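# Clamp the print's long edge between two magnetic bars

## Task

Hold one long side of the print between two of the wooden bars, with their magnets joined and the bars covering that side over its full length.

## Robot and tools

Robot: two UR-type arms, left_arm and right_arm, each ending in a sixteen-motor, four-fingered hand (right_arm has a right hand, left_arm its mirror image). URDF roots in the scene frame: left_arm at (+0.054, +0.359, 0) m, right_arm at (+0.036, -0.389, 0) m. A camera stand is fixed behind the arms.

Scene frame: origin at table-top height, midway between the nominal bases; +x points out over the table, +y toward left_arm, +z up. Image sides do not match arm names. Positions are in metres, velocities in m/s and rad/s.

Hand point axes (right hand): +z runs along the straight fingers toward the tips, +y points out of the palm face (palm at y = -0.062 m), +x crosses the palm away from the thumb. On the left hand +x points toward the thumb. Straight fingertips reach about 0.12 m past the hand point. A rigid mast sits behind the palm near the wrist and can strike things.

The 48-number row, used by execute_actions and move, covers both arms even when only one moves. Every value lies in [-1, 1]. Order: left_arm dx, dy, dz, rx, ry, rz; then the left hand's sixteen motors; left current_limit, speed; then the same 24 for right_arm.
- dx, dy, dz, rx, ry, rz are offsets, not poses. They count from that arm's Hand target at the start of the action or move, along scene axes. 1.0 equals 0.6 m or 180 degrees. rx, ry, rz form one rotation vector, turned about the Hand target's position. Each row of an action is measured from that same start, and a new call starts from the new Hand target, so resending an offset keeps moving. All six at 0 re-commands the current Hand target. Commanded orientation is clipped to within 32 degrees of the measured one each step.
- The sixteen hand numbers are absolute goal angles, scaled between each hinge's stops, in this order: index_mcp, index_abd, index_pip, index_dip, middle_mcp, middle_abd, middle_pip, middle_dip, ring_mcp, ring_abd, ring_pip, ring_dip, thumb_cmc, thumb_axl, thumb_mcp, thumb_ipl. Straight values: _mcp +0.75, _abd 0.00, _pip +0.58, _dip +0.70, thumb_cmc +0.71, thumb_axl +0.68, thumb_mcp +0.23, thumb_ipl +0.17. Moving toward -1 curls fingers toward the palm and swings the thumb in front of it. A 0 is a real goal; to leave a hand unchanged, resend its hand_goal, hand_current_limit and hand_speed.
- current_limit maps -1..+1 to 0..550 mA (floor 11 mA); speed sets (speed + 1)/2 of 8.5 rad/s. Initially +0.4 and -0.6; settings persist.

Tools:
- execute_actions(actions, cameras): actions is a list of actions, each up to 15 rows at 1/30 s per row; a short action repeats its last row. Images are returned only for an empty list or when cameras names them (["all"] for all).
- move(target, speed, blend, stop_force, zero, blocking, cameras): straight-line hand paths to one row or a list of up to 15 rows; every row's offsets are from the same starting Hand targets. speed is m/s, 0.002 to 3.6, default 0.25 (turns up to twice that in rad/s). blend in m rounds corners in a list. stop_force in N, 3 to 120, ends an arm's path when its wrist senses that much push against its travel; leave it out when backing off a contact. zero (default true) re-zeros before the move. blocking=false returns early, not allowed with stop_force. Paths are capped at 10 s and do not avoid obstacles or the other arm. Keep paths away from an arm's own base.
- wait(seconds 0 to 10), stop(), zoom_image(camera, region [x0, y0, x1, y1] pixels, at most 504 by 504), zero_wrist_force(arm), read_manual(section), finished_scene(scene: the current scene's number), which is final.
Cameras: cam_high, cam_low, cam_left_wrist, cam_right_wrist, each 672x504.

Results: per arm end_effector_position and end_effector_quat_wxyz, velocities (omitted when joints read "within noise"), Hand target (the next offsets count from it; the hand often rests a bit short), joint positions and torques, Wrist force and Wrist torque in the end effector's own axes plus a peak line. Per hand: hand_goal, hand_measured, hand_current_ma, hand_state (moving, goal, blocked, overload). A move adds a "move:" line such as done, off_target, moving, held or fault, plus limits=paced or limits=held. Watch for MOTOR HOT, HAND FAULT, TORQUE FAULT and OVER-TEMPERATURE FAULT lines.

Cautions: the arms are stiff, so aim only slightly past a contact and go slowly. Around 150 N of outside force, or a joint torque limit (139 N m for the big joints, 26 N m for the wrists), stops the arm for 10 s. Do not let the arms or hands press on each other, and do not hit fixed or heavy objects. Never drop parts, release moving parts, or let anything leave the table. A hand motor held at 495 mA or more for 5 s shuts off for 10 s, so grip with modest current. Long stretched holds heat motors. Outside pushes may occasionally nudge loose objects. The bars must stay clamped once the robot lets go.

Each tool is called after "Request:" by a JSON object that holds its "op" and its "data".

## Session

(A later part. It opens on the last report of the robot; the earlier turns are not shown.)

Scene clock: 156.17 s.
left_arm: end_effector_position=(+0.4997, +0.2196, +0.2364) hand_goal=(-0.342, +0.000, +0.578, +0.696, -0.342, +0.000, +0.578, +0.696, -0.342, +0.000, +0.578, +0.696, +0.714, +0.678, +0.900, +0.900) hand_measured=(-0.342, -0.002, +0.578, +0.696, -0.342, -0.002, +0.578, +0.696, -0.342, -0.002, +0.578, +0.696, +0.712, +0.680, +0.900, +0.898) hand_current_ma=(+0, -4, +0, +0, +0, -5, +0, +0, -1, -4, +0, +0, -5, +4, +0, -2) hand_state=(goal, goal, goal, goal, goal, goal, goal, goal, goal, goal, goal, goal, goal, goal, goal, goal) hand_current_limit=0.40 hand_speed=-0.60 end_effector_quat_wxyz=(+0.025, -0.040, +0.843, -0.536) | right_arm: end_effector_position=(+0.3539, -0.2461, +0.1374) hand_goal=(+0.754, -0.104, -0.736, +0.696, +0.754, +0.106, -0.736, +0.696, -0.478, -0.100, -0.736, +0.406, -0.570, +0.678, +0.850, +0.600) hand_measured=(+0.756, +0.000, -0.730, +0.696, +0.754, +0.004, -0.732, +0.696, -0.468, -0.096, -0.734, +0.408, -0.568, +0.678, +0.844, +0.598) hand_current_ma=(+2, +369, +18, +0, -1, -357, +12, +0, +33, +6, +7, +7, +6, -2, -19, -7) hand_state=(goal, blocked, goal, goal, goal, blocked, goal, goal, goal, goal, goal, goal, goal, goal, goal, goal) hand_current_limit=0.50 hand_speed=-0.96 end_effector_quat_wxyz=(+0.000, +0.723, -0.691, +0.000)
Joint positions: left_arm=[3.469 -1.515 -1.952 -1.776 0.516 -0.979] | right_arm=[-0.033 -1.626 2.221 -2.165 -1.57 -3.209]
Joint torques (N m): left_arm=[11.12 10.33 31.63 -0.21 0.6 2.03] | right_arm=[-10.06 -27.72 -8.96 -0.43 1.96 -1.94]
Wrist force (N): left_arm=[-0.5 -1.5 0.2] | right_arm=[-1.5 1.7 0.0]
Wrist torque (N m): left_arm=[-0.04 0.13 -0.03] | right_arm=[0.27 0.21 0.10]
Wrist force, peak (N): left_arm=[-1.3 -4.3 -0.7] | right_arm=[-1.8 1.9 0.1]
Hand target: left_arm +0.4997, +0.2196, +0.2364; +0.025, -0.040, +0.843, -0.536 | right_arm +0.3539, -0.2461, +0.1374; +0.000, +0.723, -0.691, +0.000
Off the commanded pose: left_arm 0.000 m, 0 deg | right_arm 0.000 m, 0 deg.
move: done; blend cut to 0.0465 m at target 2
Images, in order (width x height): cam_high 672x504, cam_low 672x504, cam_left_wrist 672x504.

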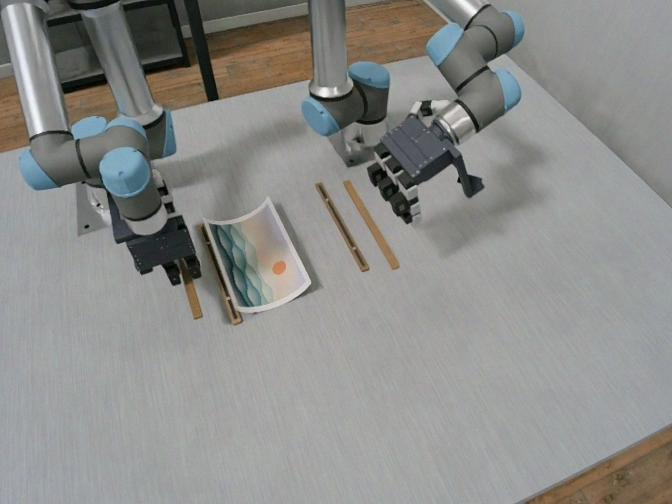

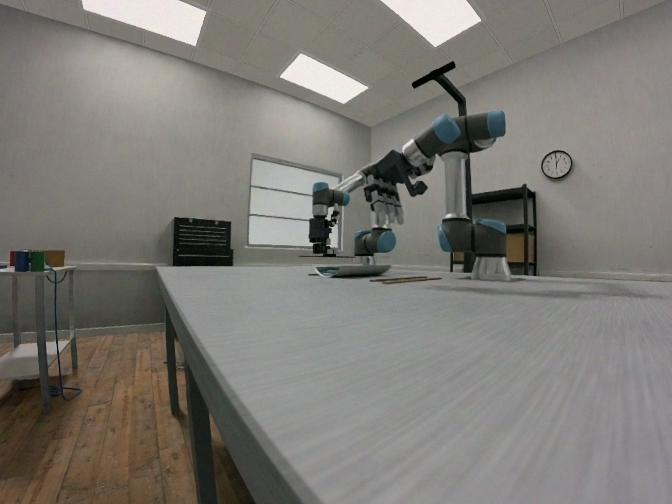

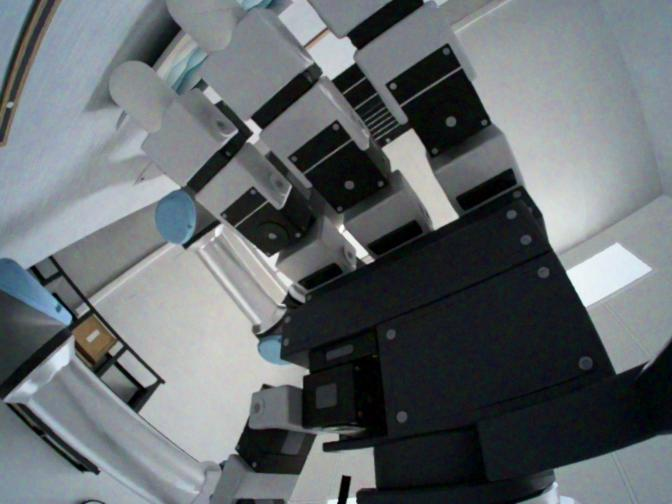

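Request:
{"op": "move", "data": {"target": [[0,0,0.156,0.2452,0.0588,0.1421,0.753,0,0.577,0.696,0.753,0,0.577,0.696,0.753,0,0.577,0.696,0.714,0.678,0.9,0.9,0.4,-0.6,0,0.1167,0,0,0,0,0.753,-0.105,-0.737,0.696,0.753,0.105,-0.737,0.696,-0.479,-0.1,-0.737,0.406,-0.571,0.678,0.85,0.6,0.5,-0.96],[0,0,0.156,0.2452,0.0588,0.1421,0.753,0,0.577,0.696,0.753,0,0.577,0.696,0.753,0,0.577,0.696,0.714,0.678,0.9,0.9,0.4,-0.6,0,0.1167,-0.0698,0,0,0,0.753,-0.105,-0.737,0.696,0.753,0.105,-0.737,0.696,-0.479,-0.1,-0.737,0.406,-0.571,0.678,0.85,0.6,0.5,-0.96]], "speed": [0.3,0.05], "cameras": ["cam_high","cam_left_wrist"]}}

Request:
{"op": "zoom_image", "data": {"camera": "cam_left_wrist", "region": [140, 120, 340, 270]}}

Request:
{"op": "zoom_image", "data": {"camera": "cam_high", "region": [170, 190, 270, 340]}}

Request:
{"op": "zoom_image", "data": {"camera": "cam_high", "region": [215, 290, 265, 335]}}

Scene clock: 165.33 s.
left_arm: end_effector_position=(+0.4997, +0.2196, +0.3300) hand_goal=(+0.754, +0.000, +0.578, +0.696, +0.754, +0.000, +0.578, +0.696, +0.754, +0.000, +0.578, +0.696, +0.714, +0.678, +0.900, +0.900) hand_measured=(+0.742, -0.002, +0.578, +0.696, +0.740, -0.002, +0.578, +0.696, +0.744, -0.002, +0.578, +0.696, +0.712, +0.680, +0.900, +0.898) hand_current_ma=(-33, -4, +0, +0, -37, -5, +0, +0, -29, -4, +0, +0, -5, +4, +0, -2) hand_state=(goal, goal, goal, goal, goal, goal, goal, goal, goal, goal, goal, goal, goal, goal, goal, goal) hand_current_limit=0.40 hand_speed=-0.60 end_effector_quat_wxyz=(+0.077, -0.257, +0.950, -0.159) | right_arm: end_effector_position=(+0.3539, -0.1761, +0.0956) hand_goal=(+0.754, -0.104, -0.736, +0.696, +0.754, +0.106, -0.736, +0.696, -0.478, -0.100, -0.736, +0.406, -0.570, +0.678, +0.850, +0.600) hand_measured=(+0.756, +0.000, -0.730, +0.696, +0.754, +0.004, -0.732, +0.696, -0.468, -0.096, -0.734, +0.408, -0.568, +0.678, +0.844, +0.598) hand_current_ma=(+2, +369, +18, +0, -1, -357, +12, +0, +33, +6, +7, +7, +5, -2, -19, -7) hand_state=(goal, blocked, goal, goal, goal, blocked, goal, goal, goal, goal, goal, goal, goal, goal, goal, goal) hand_current_limit=0.50 hand_speed=-0.96 end_effector_quat_wxyz=(+0.000, +0.723, -0.691, +0.000)
Joint positions: left_arm=[3.088 -1.49 -1.738 -1.243 1.308 -2.138] | right_arm=[0.136 -1.488 2.215 -2.298 -1.57 -3.04]
Joint torques (N m): left_arm=[-9.84 10.68 31.34 0.93 1.41 -2.03] | right_arm=[9.58 -9.33 -6.46 -4.88 -1.54 2.12]
Wrist force (N): left_arm=[-0.8 -0.6 0.1] | right_arm=[-1.4 1.5 -0.2]
Wrist torque (N m): left_arm=[-0.11 0.14 -0.01] | right_arm=[0.26 0.20 -0.01]
Wrist force, peak (N): left_arm=[-0.5 -2.1 0.3] | right_arm=[-1.8 1.6 -0.4]
Hand target: left_arm +0.4997, +0.2196, +0.3300; +0.077, -0.257, +0.950, -0.159 | right_arm +0.3539, -0.1760, +0.0956; +0.000, +0.723, -0.691, +0.000
Off the commanded pose: left_arm 0.000 m, 0 deg | right_arm 0.000 m, 0 deg.
move: done
Images, in order (width x height): cam_high 672x504, cam_left_wrist 672x504.

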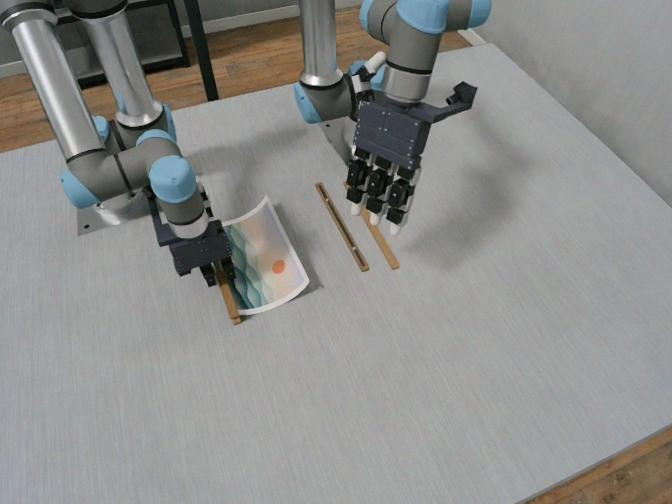

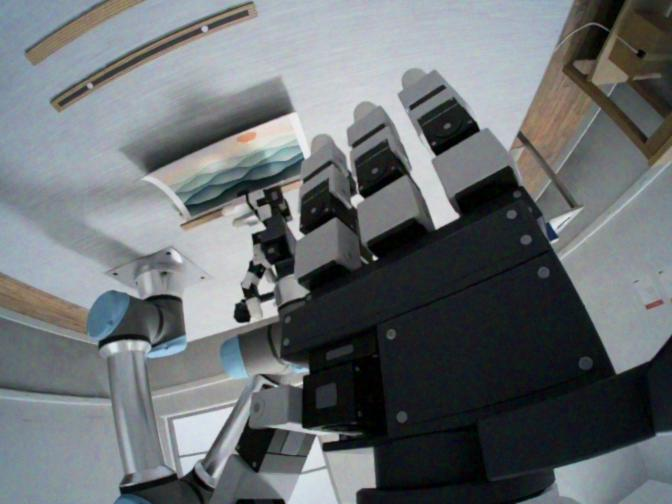

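Scaled by 2.520 from the camera's 672x504 image, which has a finer 960x720 frame.

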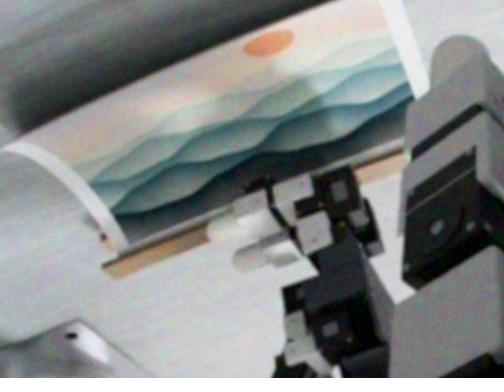

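Scaled by 3.360 from the camera's 672x504 image, which has a finer 960x720 frame.

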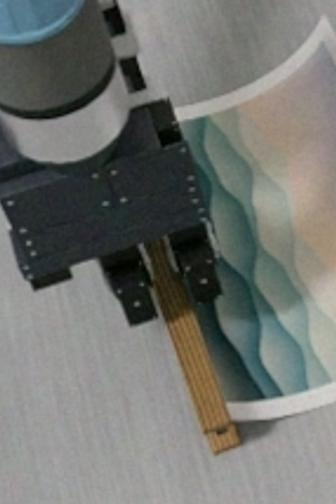

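Scaled by 10.080 from the camera's 672x504 image, which has a finer 960x720 frame.

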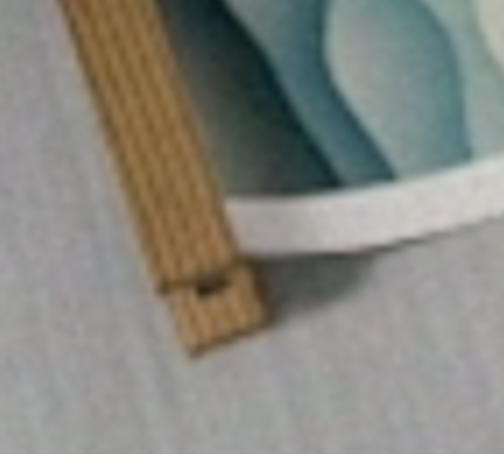

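Request:
{"op": "zoom_image", "data": {"camera": "cam_left_wrist", "region": [165, 185, 245, 235]}}

Request:
{"op": "zoom_image", "data": {"camera": "cam_left_wrist", "region": [240, 150, 320, 220]}}

Scaled by 6.300 from the camera's 672x504 image, which has a finer 960x720 frame.

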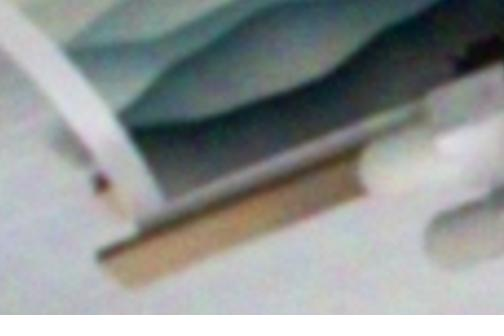

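Scaled by 6.300 from the camera's 672x504 image, which has a finer 960x720 frame.

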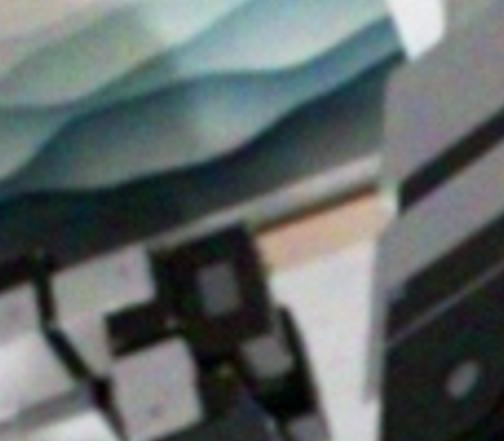

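Request:
{"op": "move", "data": {"target": [0,0,0,0,0,0,0.753,0,0.577,0.696,0.753,0,0.577,0.696,0.753,0,0.577,0.696,0.714,0.678,0.9,0.9,0.4,-0.6,0,0,-0.0305,0,0,0,0.753,-0.105,-0.737,0.696,0.753,0.105,-0.737,0.696,-0.479,-0.1,-0.737,0.406,-0.571,0.678,0.85,0.6,0.5,-0.96], "speed": 0.03, "cameras": ["cam_high","cam_left_wrist"]}}

Request:
{"op": "zoom_image", "data": {"camera": "cam_left_wrist", "region": [160, 165, 250, 240]}}

Request:
{"op": "zoom_image", "data": {"camera": "cam_high", "region": [170, 190, 270, 340]}}

Request:
{"op": "zoom_image", "data": {"camera": "cam_high", "region": [215, 290, 265, 335]}}

Scene clock: 169.63 s.
left_arm: end_effector_position=(+0.4997, +0.2196, +0.3300) hand_goal=(+0.754, +0.000, +0.578, +0.696, +0.754, +0.000, +0.578, +0.696, +0.754, +0.000, +0.578, +0.696, +0.714, +0.678, +0.900, +0.900) hand_measured=(+0.742, -0.002, +0.578, +0.696, +0.740, -0.002, +0.578, +0.696, +0.744, -0.002, +0.578, +0.696, +0.712, +0.680, +0.900, +0.898) hand_current_ma=(-33, -4, +0, +0, -37, -5, +0, +0, -29, -4, +0, +0, -5, +4, +0, -2) hand_state=(goal, goal, goal, goal, goal, goal, goal, goal, goal, goal, goal, goal, goal, goal, goal, goal) hand_current_limit=0.40 hand_speed=-0.60 end_effector_quat_wxyz=(+0.077, -0.257, +0.950, -0.159) | right_arm: end_effector_position=(+0.3539, -0.1760, +0.0774) hand_goal=(+0.754, -0.104, -0.736, +0.696, +0.754, +0.106, -0.736, +0.696, -0.478, -0.100, -0.736, +0.406, -0.570, +0.678, +0.850, +0.600) hand_measured=(+0.756, +0.000, -0.730, +0.696, +0.754, +0.004, -0.732, +0.696, -0.468, -0.096, -0.734, +0.408, -0.568, +0.678, +0.844, +0.598) hand_current_ma=(+2, +369, +18, +0, -1, -357, +12, +0, +33, +6, +7, +7, +5, -2, -19, -7) hand_state=(goal, blocked, goal, goal, goal, blocked, goal, goal, goal, goal, goal, goal, goal, goal, goal, goal) hand_current_limit=0.50 hand_speed=-0.96 end_effector_quat_wxyz=(+0.000, +0.723, -0.691, +0.000)
Joint positions: left_arm=[3.088 -1.49 -1.738 -1.243 1.308 -2.138] | right_arm=[0.136 -1.451 2.237 -2.356 -1.57 -3.04]
Joint torques (N m): left_arm=[-10.5 11.71 31.58 0.75 1.35 -2.12] | right_arm=[6.78 -11.85 -5.53 -4.48 1.1 1.08]
Wrist force (N): left_arm=[-0.5 -0.8 0.2] | right_arm=[-1.3 1.6 -0.1]
Wrist torque (N m): left_arm=[-0.14 0.11 0.00] | right_arm=[0.25 0.19 -0.01]
Wrist force, peak (N): left_arm=[-1.3 -0.8 -0.1] | right_arm=[-1.4 1.8 -0.1]
Hand target: left_arm +0.4997, +0.2196, +0.3300; +0.077, -0.257, +0.950, -0.159 | right_arm +0.3539, -0.1760, +0.0773; +0.000, +0.723, -0.691, +0.000
Off the commanded pose: left_arm 0.000 m, 0 deg | right_arm 0.000 m, 0 deg.
move: done
Images, in order (width x height): cam_high 672x504, cam_left_wrist 672x504.

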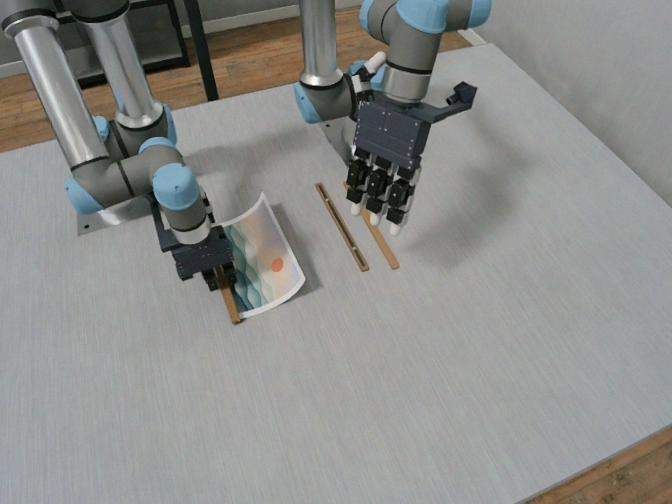

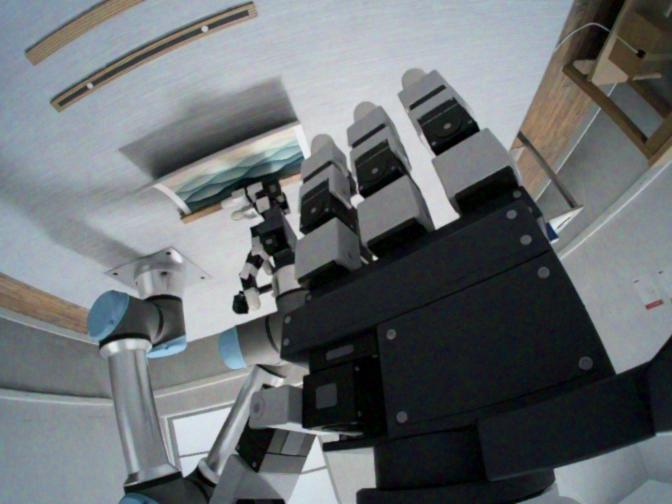

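Scaled by 5.600 from the camera's 672x504 image, which has a finer 960x720 frame.

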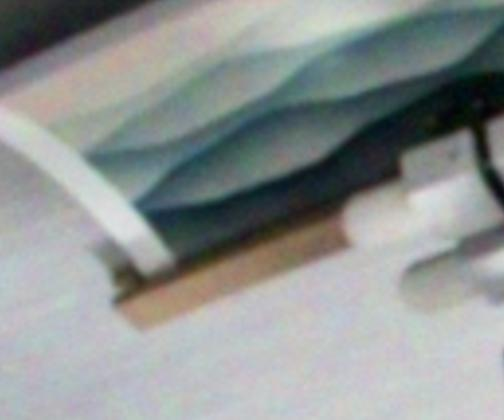

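Scaled by 3.360 from the camera's 672x504 image, which has a finer 960x720 frame.

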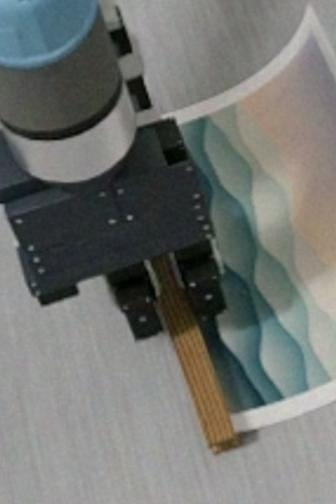

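Scaled by 10.080 from the camera's 672x504 image, which has a finer 960x720 frame.

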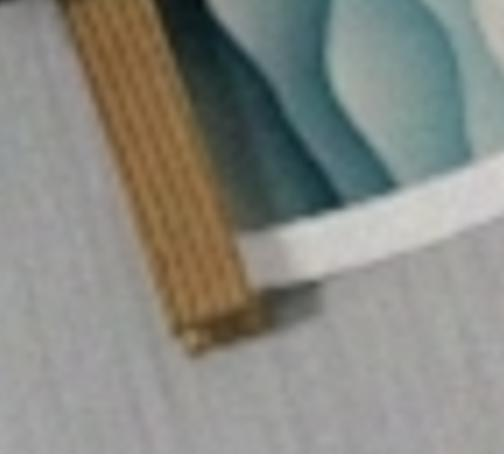

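Request:
{"op": "move", "data": {"target": [0,0,0,0,0,0,0.753,0,0.577,0.696,0.753,0,0.577,0.696,0.753,0,0.577,0.696,0.714,0.678,0.9,0.9,0.4,-0.6,0,0,-0.0092,0,0,0,0.753,-0.105,-0.737,0.696,0.753,0.105,-0.737,0.696,-0.479,-0.1,-0.737,0.406,-0.571,0.678,0.85,0.6,0.5,-0.96], "speed": 0.01, "stop_force": 8, "cameras": ["cam_high","cam_low","cam_left_wrist"]}}

Request:
{"op": "zoom_image", "data": {"camera": "cam_left_wrist", "region": [160, 165, 250, 240]}}

Request:
{"op": "zoom_image", "data": {"camera": "cam_high", "region": [170, 190, 270, 340]}}

Request:
{"op": "zoom_image", "data": {"camera": "cam_high", "region": [215, 290, 265, 335]}}

Scene clock: 172.10 s.
left_arm: end_effector_position=(+0.4997, +0.2196, +0.3300) hand_goal=(+0.754, +0.000, +0.578, +0.696, +0.754, +0.000, +0.578, +0.696, +0.754, +0.000, +0.578, +0.696, +0.714, +0.678, +0.900, +0.900) hand_measured=(+0.742, -0.002, +0.578, +0.696, +0.740, -0.002, +0.578, +0.696, +0.744, -0.002, +0.578, +0.696, +0.712, +0.680, +0.900, +0.898) hand_current_ma=(-33, -4, +0, +0, -37, -5, +0, +0, -29, -4, +0, +0, -5, +4, +0, -2) hand_state=(goal, goal, goal, goal, goal, goal, goal, goal, goal, goal, goal, goal, goal, goal, goal, goal) hand_current_limit=0.40 hand_speed=-0.60 end_effector_quat_wxyz=(+0.077, -0.257, +0.950, -0.159) | right_arm: end_effector_position=(+0.3539, -0.1760, +0.0717) hand_goal=(+0.754, -0.104, -0.736, +0.696, +0.754, +0.106, -0.736, +0.696, -0.478, -0.100, -0.736, +0.406, -0.570, +0.678, +0.850, +0.600) hand_measured=(+0.756, +0.000, -0.730, +0.696, +0.754, +0.004, -0.732, +0.696, -0.468, -0.096, -0.734, +0.408, -0.568, +0.678, +0.844, +0.598) hand_current_ma=(+6, +369, +17, +0, +1, -356, +12, +0, +33, +6, +7, +7, +5, -2, -19, -7) hand_state=(goal, blocked, goal, goal, goal, blocked, goal, goal, goal, goal, goal, goal, goal, goal, goal, goal) hand_current_limit=0.50 hand_speed=-0.96 end_effector_quat_wxyz=(+0.000, +0.723, -0.691, +0.000)
Joint positions: left_arm=[3.088 -1.49 -1.738 -1.243 1.308 -2.138] | right_arm=[0.136 -1.439 2.243 -2.375 -1.57 -3.04]
Joint torques (N m): left_arm=[-9.5 12.16 33.78 1.07 1.29 -1.93] | right_arm=[7.34 -11.64 -6.66 -4.37 1.33 1.31]
Wrist force (N): left_arm=[-1.1 -0.6 0.0] | right_arm=[-1.4 1.4 0.3]
Wrist torque (N m): left_arm=[-0.11 0.18 -0.04] | right_arm=[0.22 0.19 -0.01]
Wrist force, peak (N): left_arm=[-1.1 -0.9 0.5] | right_arm=[-1.7 1.6 0.3]
Hand target: left_arm +0.4997, +0.2196, +0.3300; +0.077, -0.257, +0.950, -0.159 | right_arm +0.3539, -0.1760, +0.0717; +0.000, +0.723, -0.691, +0.000
Off the commanded pose: left_arm 0.000 m, 0 deg | right_arm 0.000 m, 0 deg.
move: done
Images, in order (width x height): cam_high 672x504, cam_low 672x504, cam_left_wrist 672x504.

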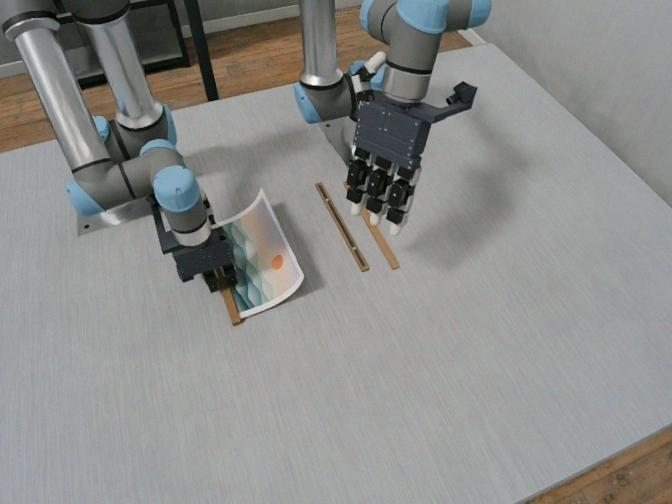

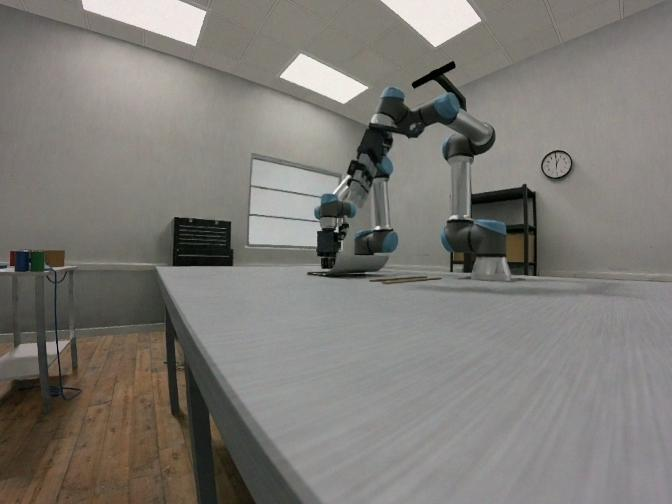

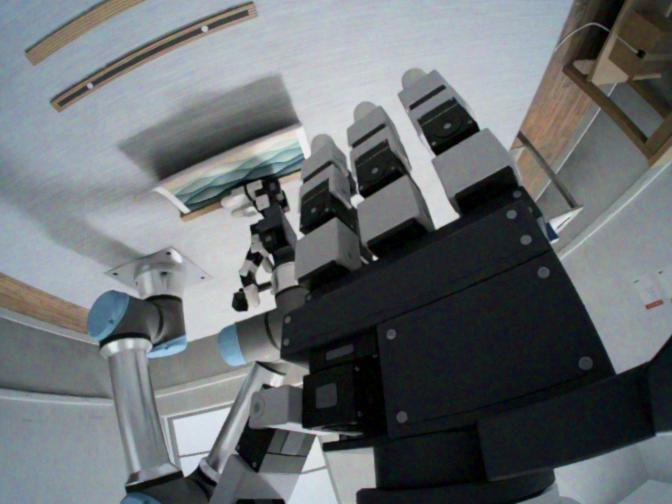

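Scaled by 5.600 from the camera's 672x504 image, which has a finer 960x720 frame.

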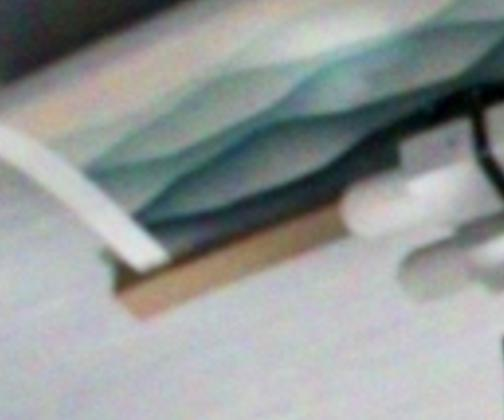

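Scaled by 3.360 from the camera's 672x504 image, which has a finer 960x720 frame.

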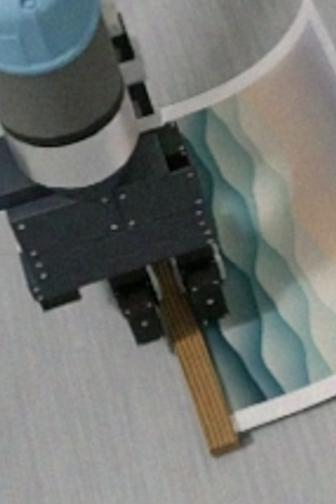

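Scaled by 10.080 from the camera's 672x504 image, which has a finer 960x720 frame.

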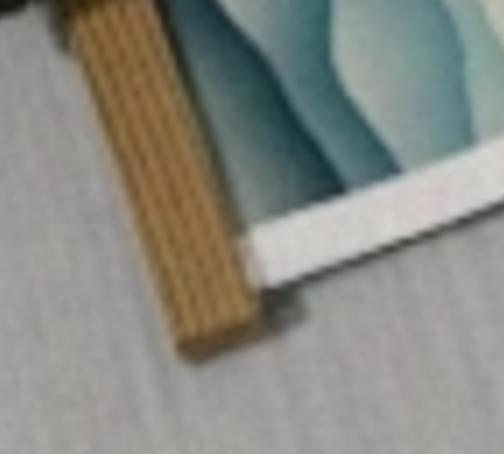

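Request:
{"op": "move", "data": {"target": [[0,0,0,0,0,0,0.753,0,0.577,0.696,0.753,0,0.577,0.696,0.753,0,0.577,0.696,0.714,0.678,0.9,0.9,0.4,-0.6,0,0,0,0,0,0,0.753,-0.03,-0.737,0.696,0.753,0.045,-0.737,0.696,-0.479,-0.1,-0.737,0.406,-0.571,0.678,0.85,0.6,0.5,-0.97],[0,0,0,0,0,0,0.753,0,0.577,0.696,0.753,0,0.577,0.696,0.753,0,0.577,0.696,0.714,0.678,0.9,0.9,0.4,-0.6,0,0,0,0,0,0,0.753,0.03,-0.737,0.696,0.753,-0.01,-0.737,0.696,-0.479,-0.1,-0.737,0.406,-0.571,0.678,0.85,0.6,0.5,-0.97],[0,0,0,0,0,0,0.753,0,0.577,0.696,0.753,0,0.577,0.696,0.753,0,0.577,0.696,0.714,0.678,0.9,0.9,0.4,-0.6,0,0,0,0,0,0,0.753,0.12,-0.737,0.696,0.753,-0.1,-0.737,0.696,-0.479,-0.1,-0.737,0.406,-0.571,0.678,0.85,0.6,0.5,-0.95]], "speed": 0.05, "cameras": ["cam_high","cam_left_wrist"]}}

Request:
{"op": "zoom_image", "data": {"camera": "cam_left_wrist", "region": [160, 165, 250, 240]}}

Request:
{"op": "zoom_image", "data": {"camera": "cam_high", "region": [170, 190, 270, 340]}}

Request:
{"op": "zoom_image", "data": {"camera": "cam_high", "region": [215, 290, 265, 335]}}

Scene clock: 175.97 s.
left_arm: end_effector_position=(+0.4997, +0.2196, +0.3300) hand_goal=(+0.754, +0.000, +0.578, +0.696, +0.754, +0.000, +0.578, +0.696, +0.754, +0.000, +0.578, +0.696, +0.714, +0.678, +0.900, +0.900) hand_measured=(+0.742, -0.002, +0.578, +0.696, +0.740, -0.002, +0.578, +0.696, +0.744, -0.002, +0.578, +0.696, +0.712, +0.680, +0.900, +0.898) hand_current_ma=(-33, -4, +0, +0, -37, -5, +0, +0, -29, -4, +0, +0, -5, +4, +0, -2) hand_state=(goal, goal, goal, goal, goal, goal, goal, goal, goal, goal, goal, goal, goal, goal, goal, goal) hand_current_limit=0.40 hand_speed=-0.60 end_effector_quat_wxyz=(+0.077, -0.257, +0.950, -0.159) | right_arm: end_effector_position=(+0.3539, -0.1760, +0.0717) hand_goal=(+0.754, +0.120, -0.736, +0.696, +0.754, -0.100, -0.736, +0.696, -0.478, -0.100, -0.736, +0.406, -0.570, +0.678, +0.850, +0.600) hand_measured=(+0.756, +0.116, -0.730, +0.696, +0.754, -0.096, -0.732, +0.696, -0.468, -0.096, -0.734, +0.408, -0.568, +0.678, +0.844, +0.598) hand_current_ma=(+6, -8, +17, +0, +1, +7, +12, +0, +33, +6, +7, +7, +5, -2, -19, -7) hand_state=(goal, goal, goal, goal, goal, goal, goal, goal, goal, goal, goal, goal, goal, goal, goal, goal) hand_current_limit=0.50 hand_speed=-0.95 end_effector_quat_wxyz=(+0.000, +0.723, -0.691, +0.000)
Joint positions: left_arm=[3.088 -1.49 -1.738 -1.243 1.308 -2.138] | right_arm=[0.136 -1.439 2.243 -2.375 -1.57 -3.04]
Joint torques (N m): left_arm=[-10 12.06 32.14 1.08 1.32 -1.82] | right_arm=[7.27 -11.55 -6.9 -3.96 1.16 0.97]
Wrist force (N): left_arm=[-1.0 -0.5 0.3] | right_arm=[-1.4 1.6 -0.5]
Wrist torque (N m): left_arm=[-0.11 0.17 -0.05] | right_arm=[0.28 0.19 -0.01]
Wrist force, peak (N): left_arm=[-1.3 -0.8 0.4] | right_arm=[-1.7 1.6 0.4]
Hand target: left_arm +0.4997, +0.2196, +0.3300; +0.077, -0.257, +0.950, -0.159 | right_arm +0.3539, -0.1760, +0.0717; +0.000, +0.723, -0.691, +0.000
Off the commanded pose: left_arm 0.000 m, 0 deg | right_arm 0.000 m, 0 deg.
move: done
Images, in order (width x height): cam_high 672x504, cam_left_wrist 672x504.

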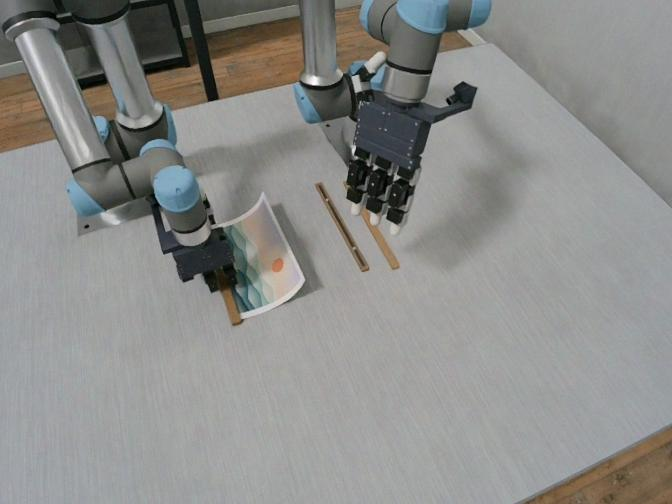

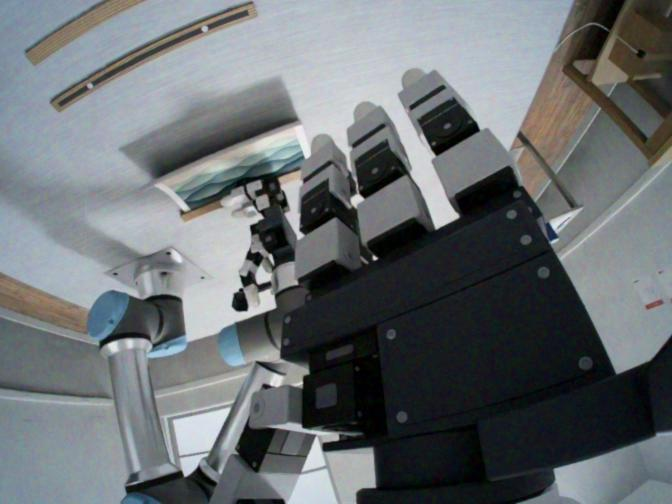

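Scaled by 5.600 from the camera's 672x504 image, which has a finer 960x720 frame.

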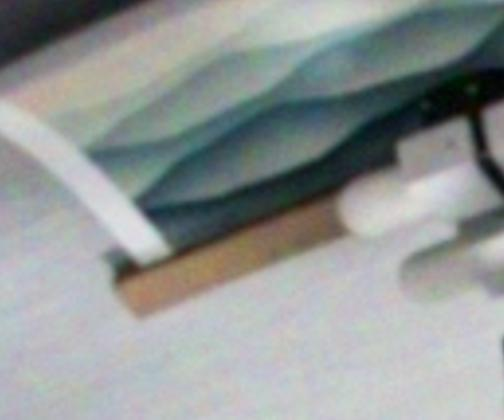

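Scaled by 3.360 from the camera's 672x504 image, which has a finer 960x720 frame.

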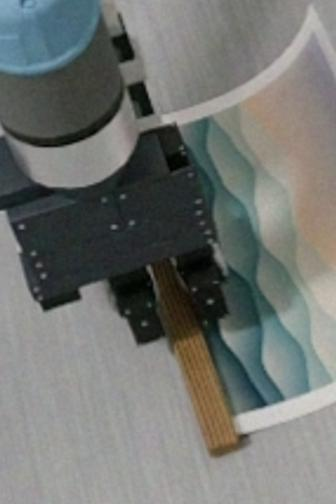

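Scaled by 10.080 from the camera's 672x504 image, which has a finer 960x720 frame.

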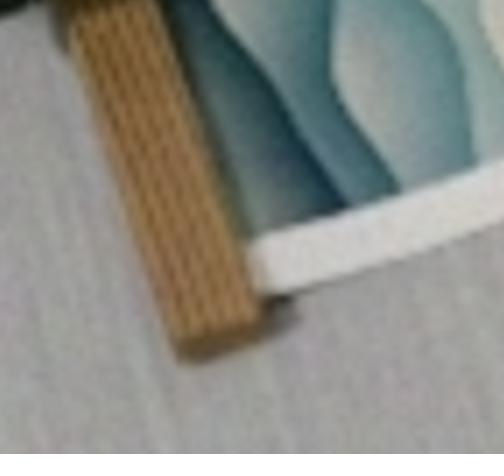

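Request:
{"op": "move", "data": {"target": [[0,0,0,0,0,0,0.753,0,0.577,0.696,0.753,0,0.577,0.696,0.753,0,0.577,0.696,0.714,0.678,0.9,0.9,0.4,-0.6,0,0,0.05,0,0,0,0.753,0.12,-0.737,0.696,0.753,-0.1,-0.737,0.696,-0.479,-0.1,-0.737,0.406,-0.571,0.678,0.85,0.6,0.5,-0.95],[0,0,0,0,0,0,0.753,0,0.577,0.696,0.753,0,0.577,0.696,0.753,0,0.577,0.696,0.714,0.678,0.9,0.9,0.4,-0.6,0,0,0.25,0,0,0,0.753,0.12,-0.737,0.696,0.753,-0.1,-0.737,0.696,-0.479,-0.1,-0.737,0.406,-0.571,0.678,0.85,0.6,0.5,-0.95],[0,0,0,0,0,0,0.753,0,0.577,0.696,0.753,0,0.577,0.696,0.753,0,0.577,0.696,0.714,0.678,0.9,0.9,0.4,-0.6,-0.15,-0.3,0.35,0,0,0,0.753,0.12,-0.737,0.696,0.753,-0.1,-0.737,0.696,-0.479,-0.1,-0.737,0.406,-0.571,0.678,0.85,0.6,0.5,-0.95]], "speed": [0.03,0.1,0.25], "blend": [0.01,0.05,0], "cameras": ["cam_high","cam_low","cam_left_wrist"]}}

Request:
{"op": "zoom_image", "data": {"camera": "cam_left_wrist", "region": [160, 150, 320, 240]}}

Request:
{"op": "zoom_image", "data": {"camera": "cam_high", "region": [180, 190, 280, 340]}}

Request:
{"op": "zoom_image", "data": {"camera": "cam_high", "region": [215, 290, 265, 335]}}

Request:
{"op": "zoom_image", "data": {"camera": "cam_high", "region": [180, 205, 230, 250]}}

Request:
{"op": "zoom_image", "data": {"camera": "cam_low", "region": [290, 240, 410, 290]}}

Scene clock: 180.97 s.
left_arm: end_effector_position=(+0.4997, +0.2196, +0.3300) hand_goal=(+0.754, +0.000, +0.578, +0.696, +0.754, +0.000, +0.578, +0.696, +0.754, +0.000, +0.578, +0.696, +0.714, +0.678, +0.900, +0.900) hand_measured=(+0.742, -0.002, +0.578, +0.696, +0.740, -0.002, +0.578, +0.696, +0.744, -0.002, +0.578, +0.696, +0.712, +0.680, +0.900, +0.898) hand_current_ma=(-33, -4, +0, +0, -37, -5, +0, +0, -29, -4, +0, +0, -5, +4, +0, -2) hand_state=(goal, goal, goal, goal, goal, goal, goal, goal, goal, goal, goal, goal, goal, goal, goal, goal) hand_current_limit=0.40 hand_speed=-0.60 end_effector_quat_wxyz=(+0.077, -0.257, +0.950, -0.159) | right_arm: end_effector_position=(+0.2965, -0.2889, +0.2583) hand_goal=(+0.754, +0.120, -0.736, +0.696, +0.754, -0.100, -0.736, +0.696, -0.478, -0.100, -0.736, +0.406, -0.570, +0.678, +0.850, +0.600) hand_measured=(+0.756, +0.116, -0.730, +0.696, +0.754, -0.098, -0.732, +0.696, -0.468, -0.098, -0.734, +0.408, -0.570, +0.678, +0.844, +0.598) hand_current_ma=(+5, -8, +17, +0, +1, +5, +12, +0, +33, +5, +7, +7, +2, -2, -19, -7) hand_state=(goal, goal, goal, goal, goal, goal, goal, goal, goal, goal, goal, goal, goal, goal, goal, goal) hand_current_limit=0.50 hand_speed=-0.95 end_effector_quat_wxyz=(+0.003, +0.722, -0.692, +0.001)
Joint positions: left_arm=[3.088 -1.49 -1.738 -1.243 1.308 -2.138] | right_arm=[-0.16 -1.944 2.124 -1.75 -1.577 -3.334]
Joint torques (N m): left_arm=[-10.95 11.16 32.2 1.26 1.55 -2.31] | right_arm=[11.15 4.27 -34.96 -4.63 1.44 2.07]
Wrist force (N): left_arm=[-0.8 -0.8 0.1] | right_arm=[-1.6 1.4 -0.4]
Wrist torque (N m): left_arm=[-0.13 0.14 -0.02] | right_arm=[0.28 0.22 -0.05]
Wrist force, peak (N): left_arm=[-1.3 -0.9 0.2] | right_arm=[1.9 4.8 -3.4]
Hand target: left_arm +0.4997, +0.2196, +0.3300; +0.077, -0.257, +0.950, -0.159 | right_arm +0.2965, -0.2888, +0.2582; +0.003, +0.722, -0.692, +0.001 (not the last commanded pose)
Off the commanded pose: left_arm 0.000 m, 0 deg | right_arm 0.078 m, 0 deg.
move: held (right_arm; a check stopped the path); path passed 2 of 3 targets; limits=held
pose unreachable (right arm): on one or more control steps of this call, first in action 0 (counted from 0), this arm could not follow its commanded pose, so it was not sent that pose on those steps. It may still have moved: this result reports where it is.
cause: moving toward the commanded pose would bring two parts of the arm too close to each other (joints 5 (wrist 2) and 6 (wrist 3) lie between them).
Images, in order (width x height): cam_high 672x504, cam_low 672x504, cam_left_wrist 672x504.

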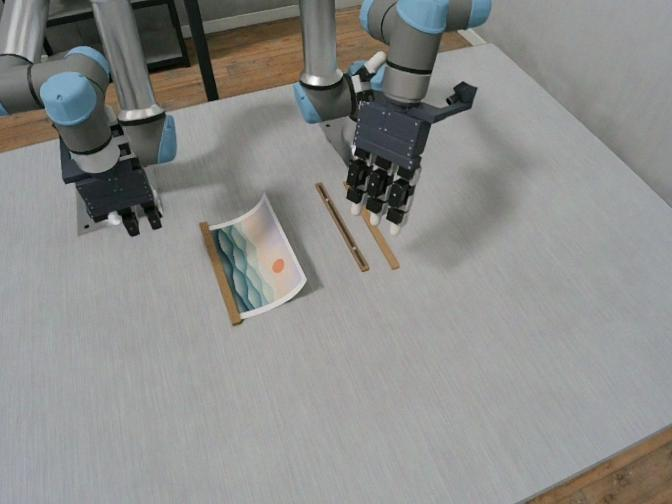

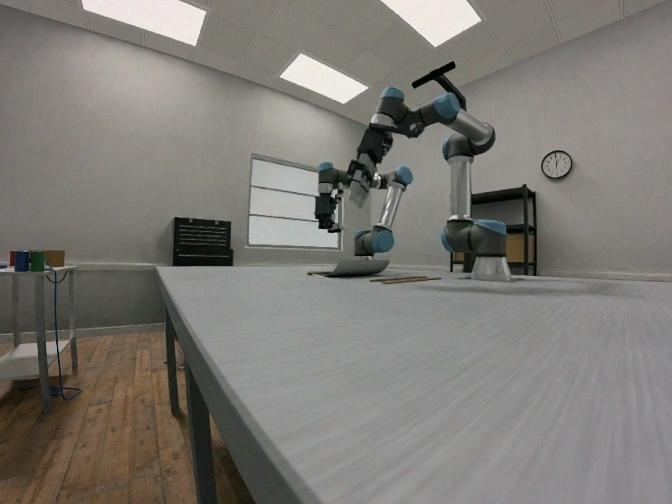

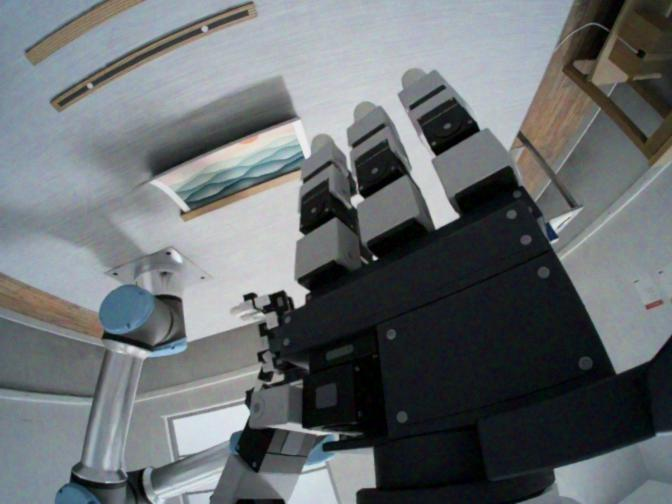

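Scaled by 3.150 from the camera's 672x504 image, which has a finer 960x720 frame.

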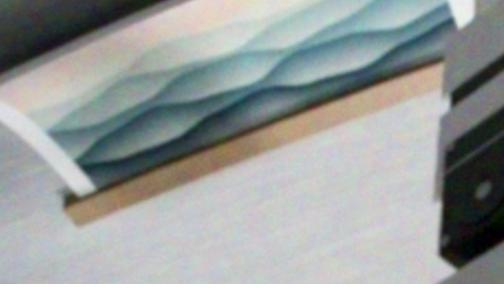

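Scaled by 3.360 from the camera's 672x504 image, which has a finer 960x720 frame.

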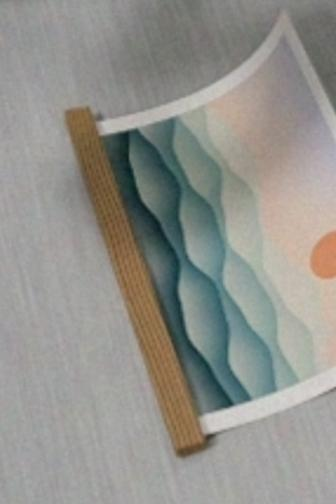

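Scaled by 10.080 from the camera's 672x504 image, which has a finer 960x720 frame.

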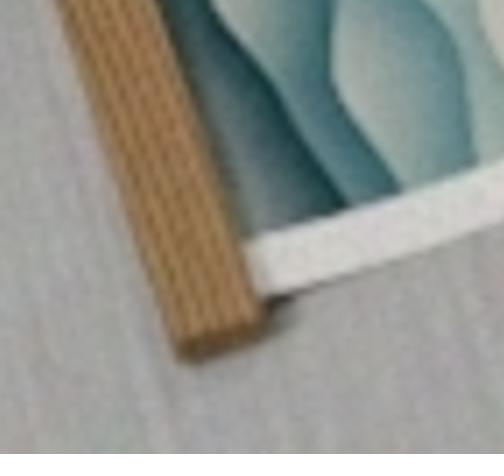

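Scaled by 10.080 from the camera's 672x504 image, which has a finer 960x720 frame.

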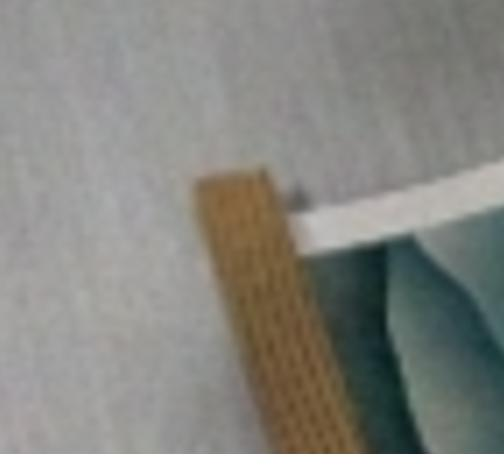

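Scaled by 4.200 from the camera's 672x504 image, which has a finer 960x720 frame.

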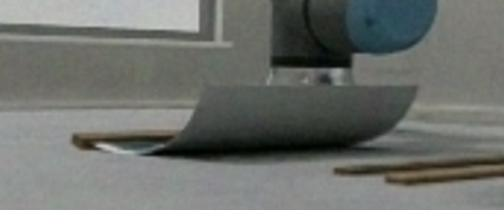

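Request:
{"op": "zoom_image", "data": {"camera": "cam_low", "region": [300, 265, 340, 285]}}

Request:
{"op": "zoom_image", "data": {"camera": "cam_left_wrist", "region": [170, 195, 230, 230]}}

Request:
{"op": "zoom_image", "data": {"camera": "cam_high", "region": [225, 305, 255, 330]}}

Scaled by 12.600 from the camera's 672x504 image, which has a finer 960x720 frame.

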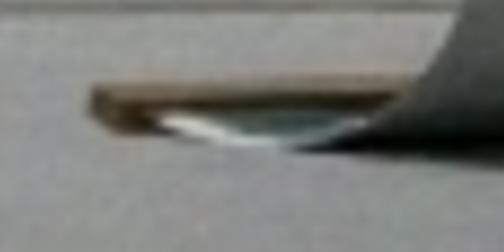

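Scaled by 8.400 from the camera's 672x504 image, which has a finer 960x720 frame.

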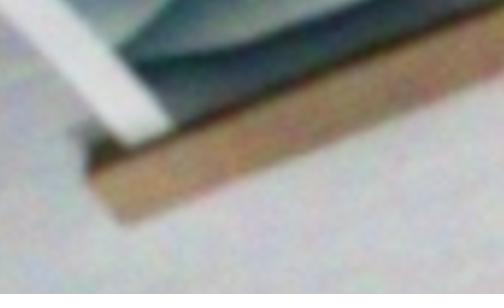

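Scaled by 16.800 from the camera's 672x504 image, which has a finer 960x720 frame.

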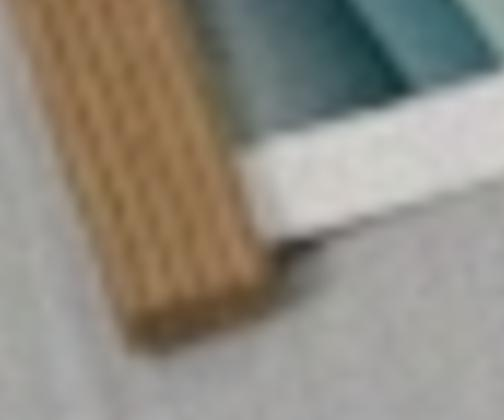

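Request:
{"op": "finished_scene", "data": {"scene": 2}}

The scene is finished: the task was done.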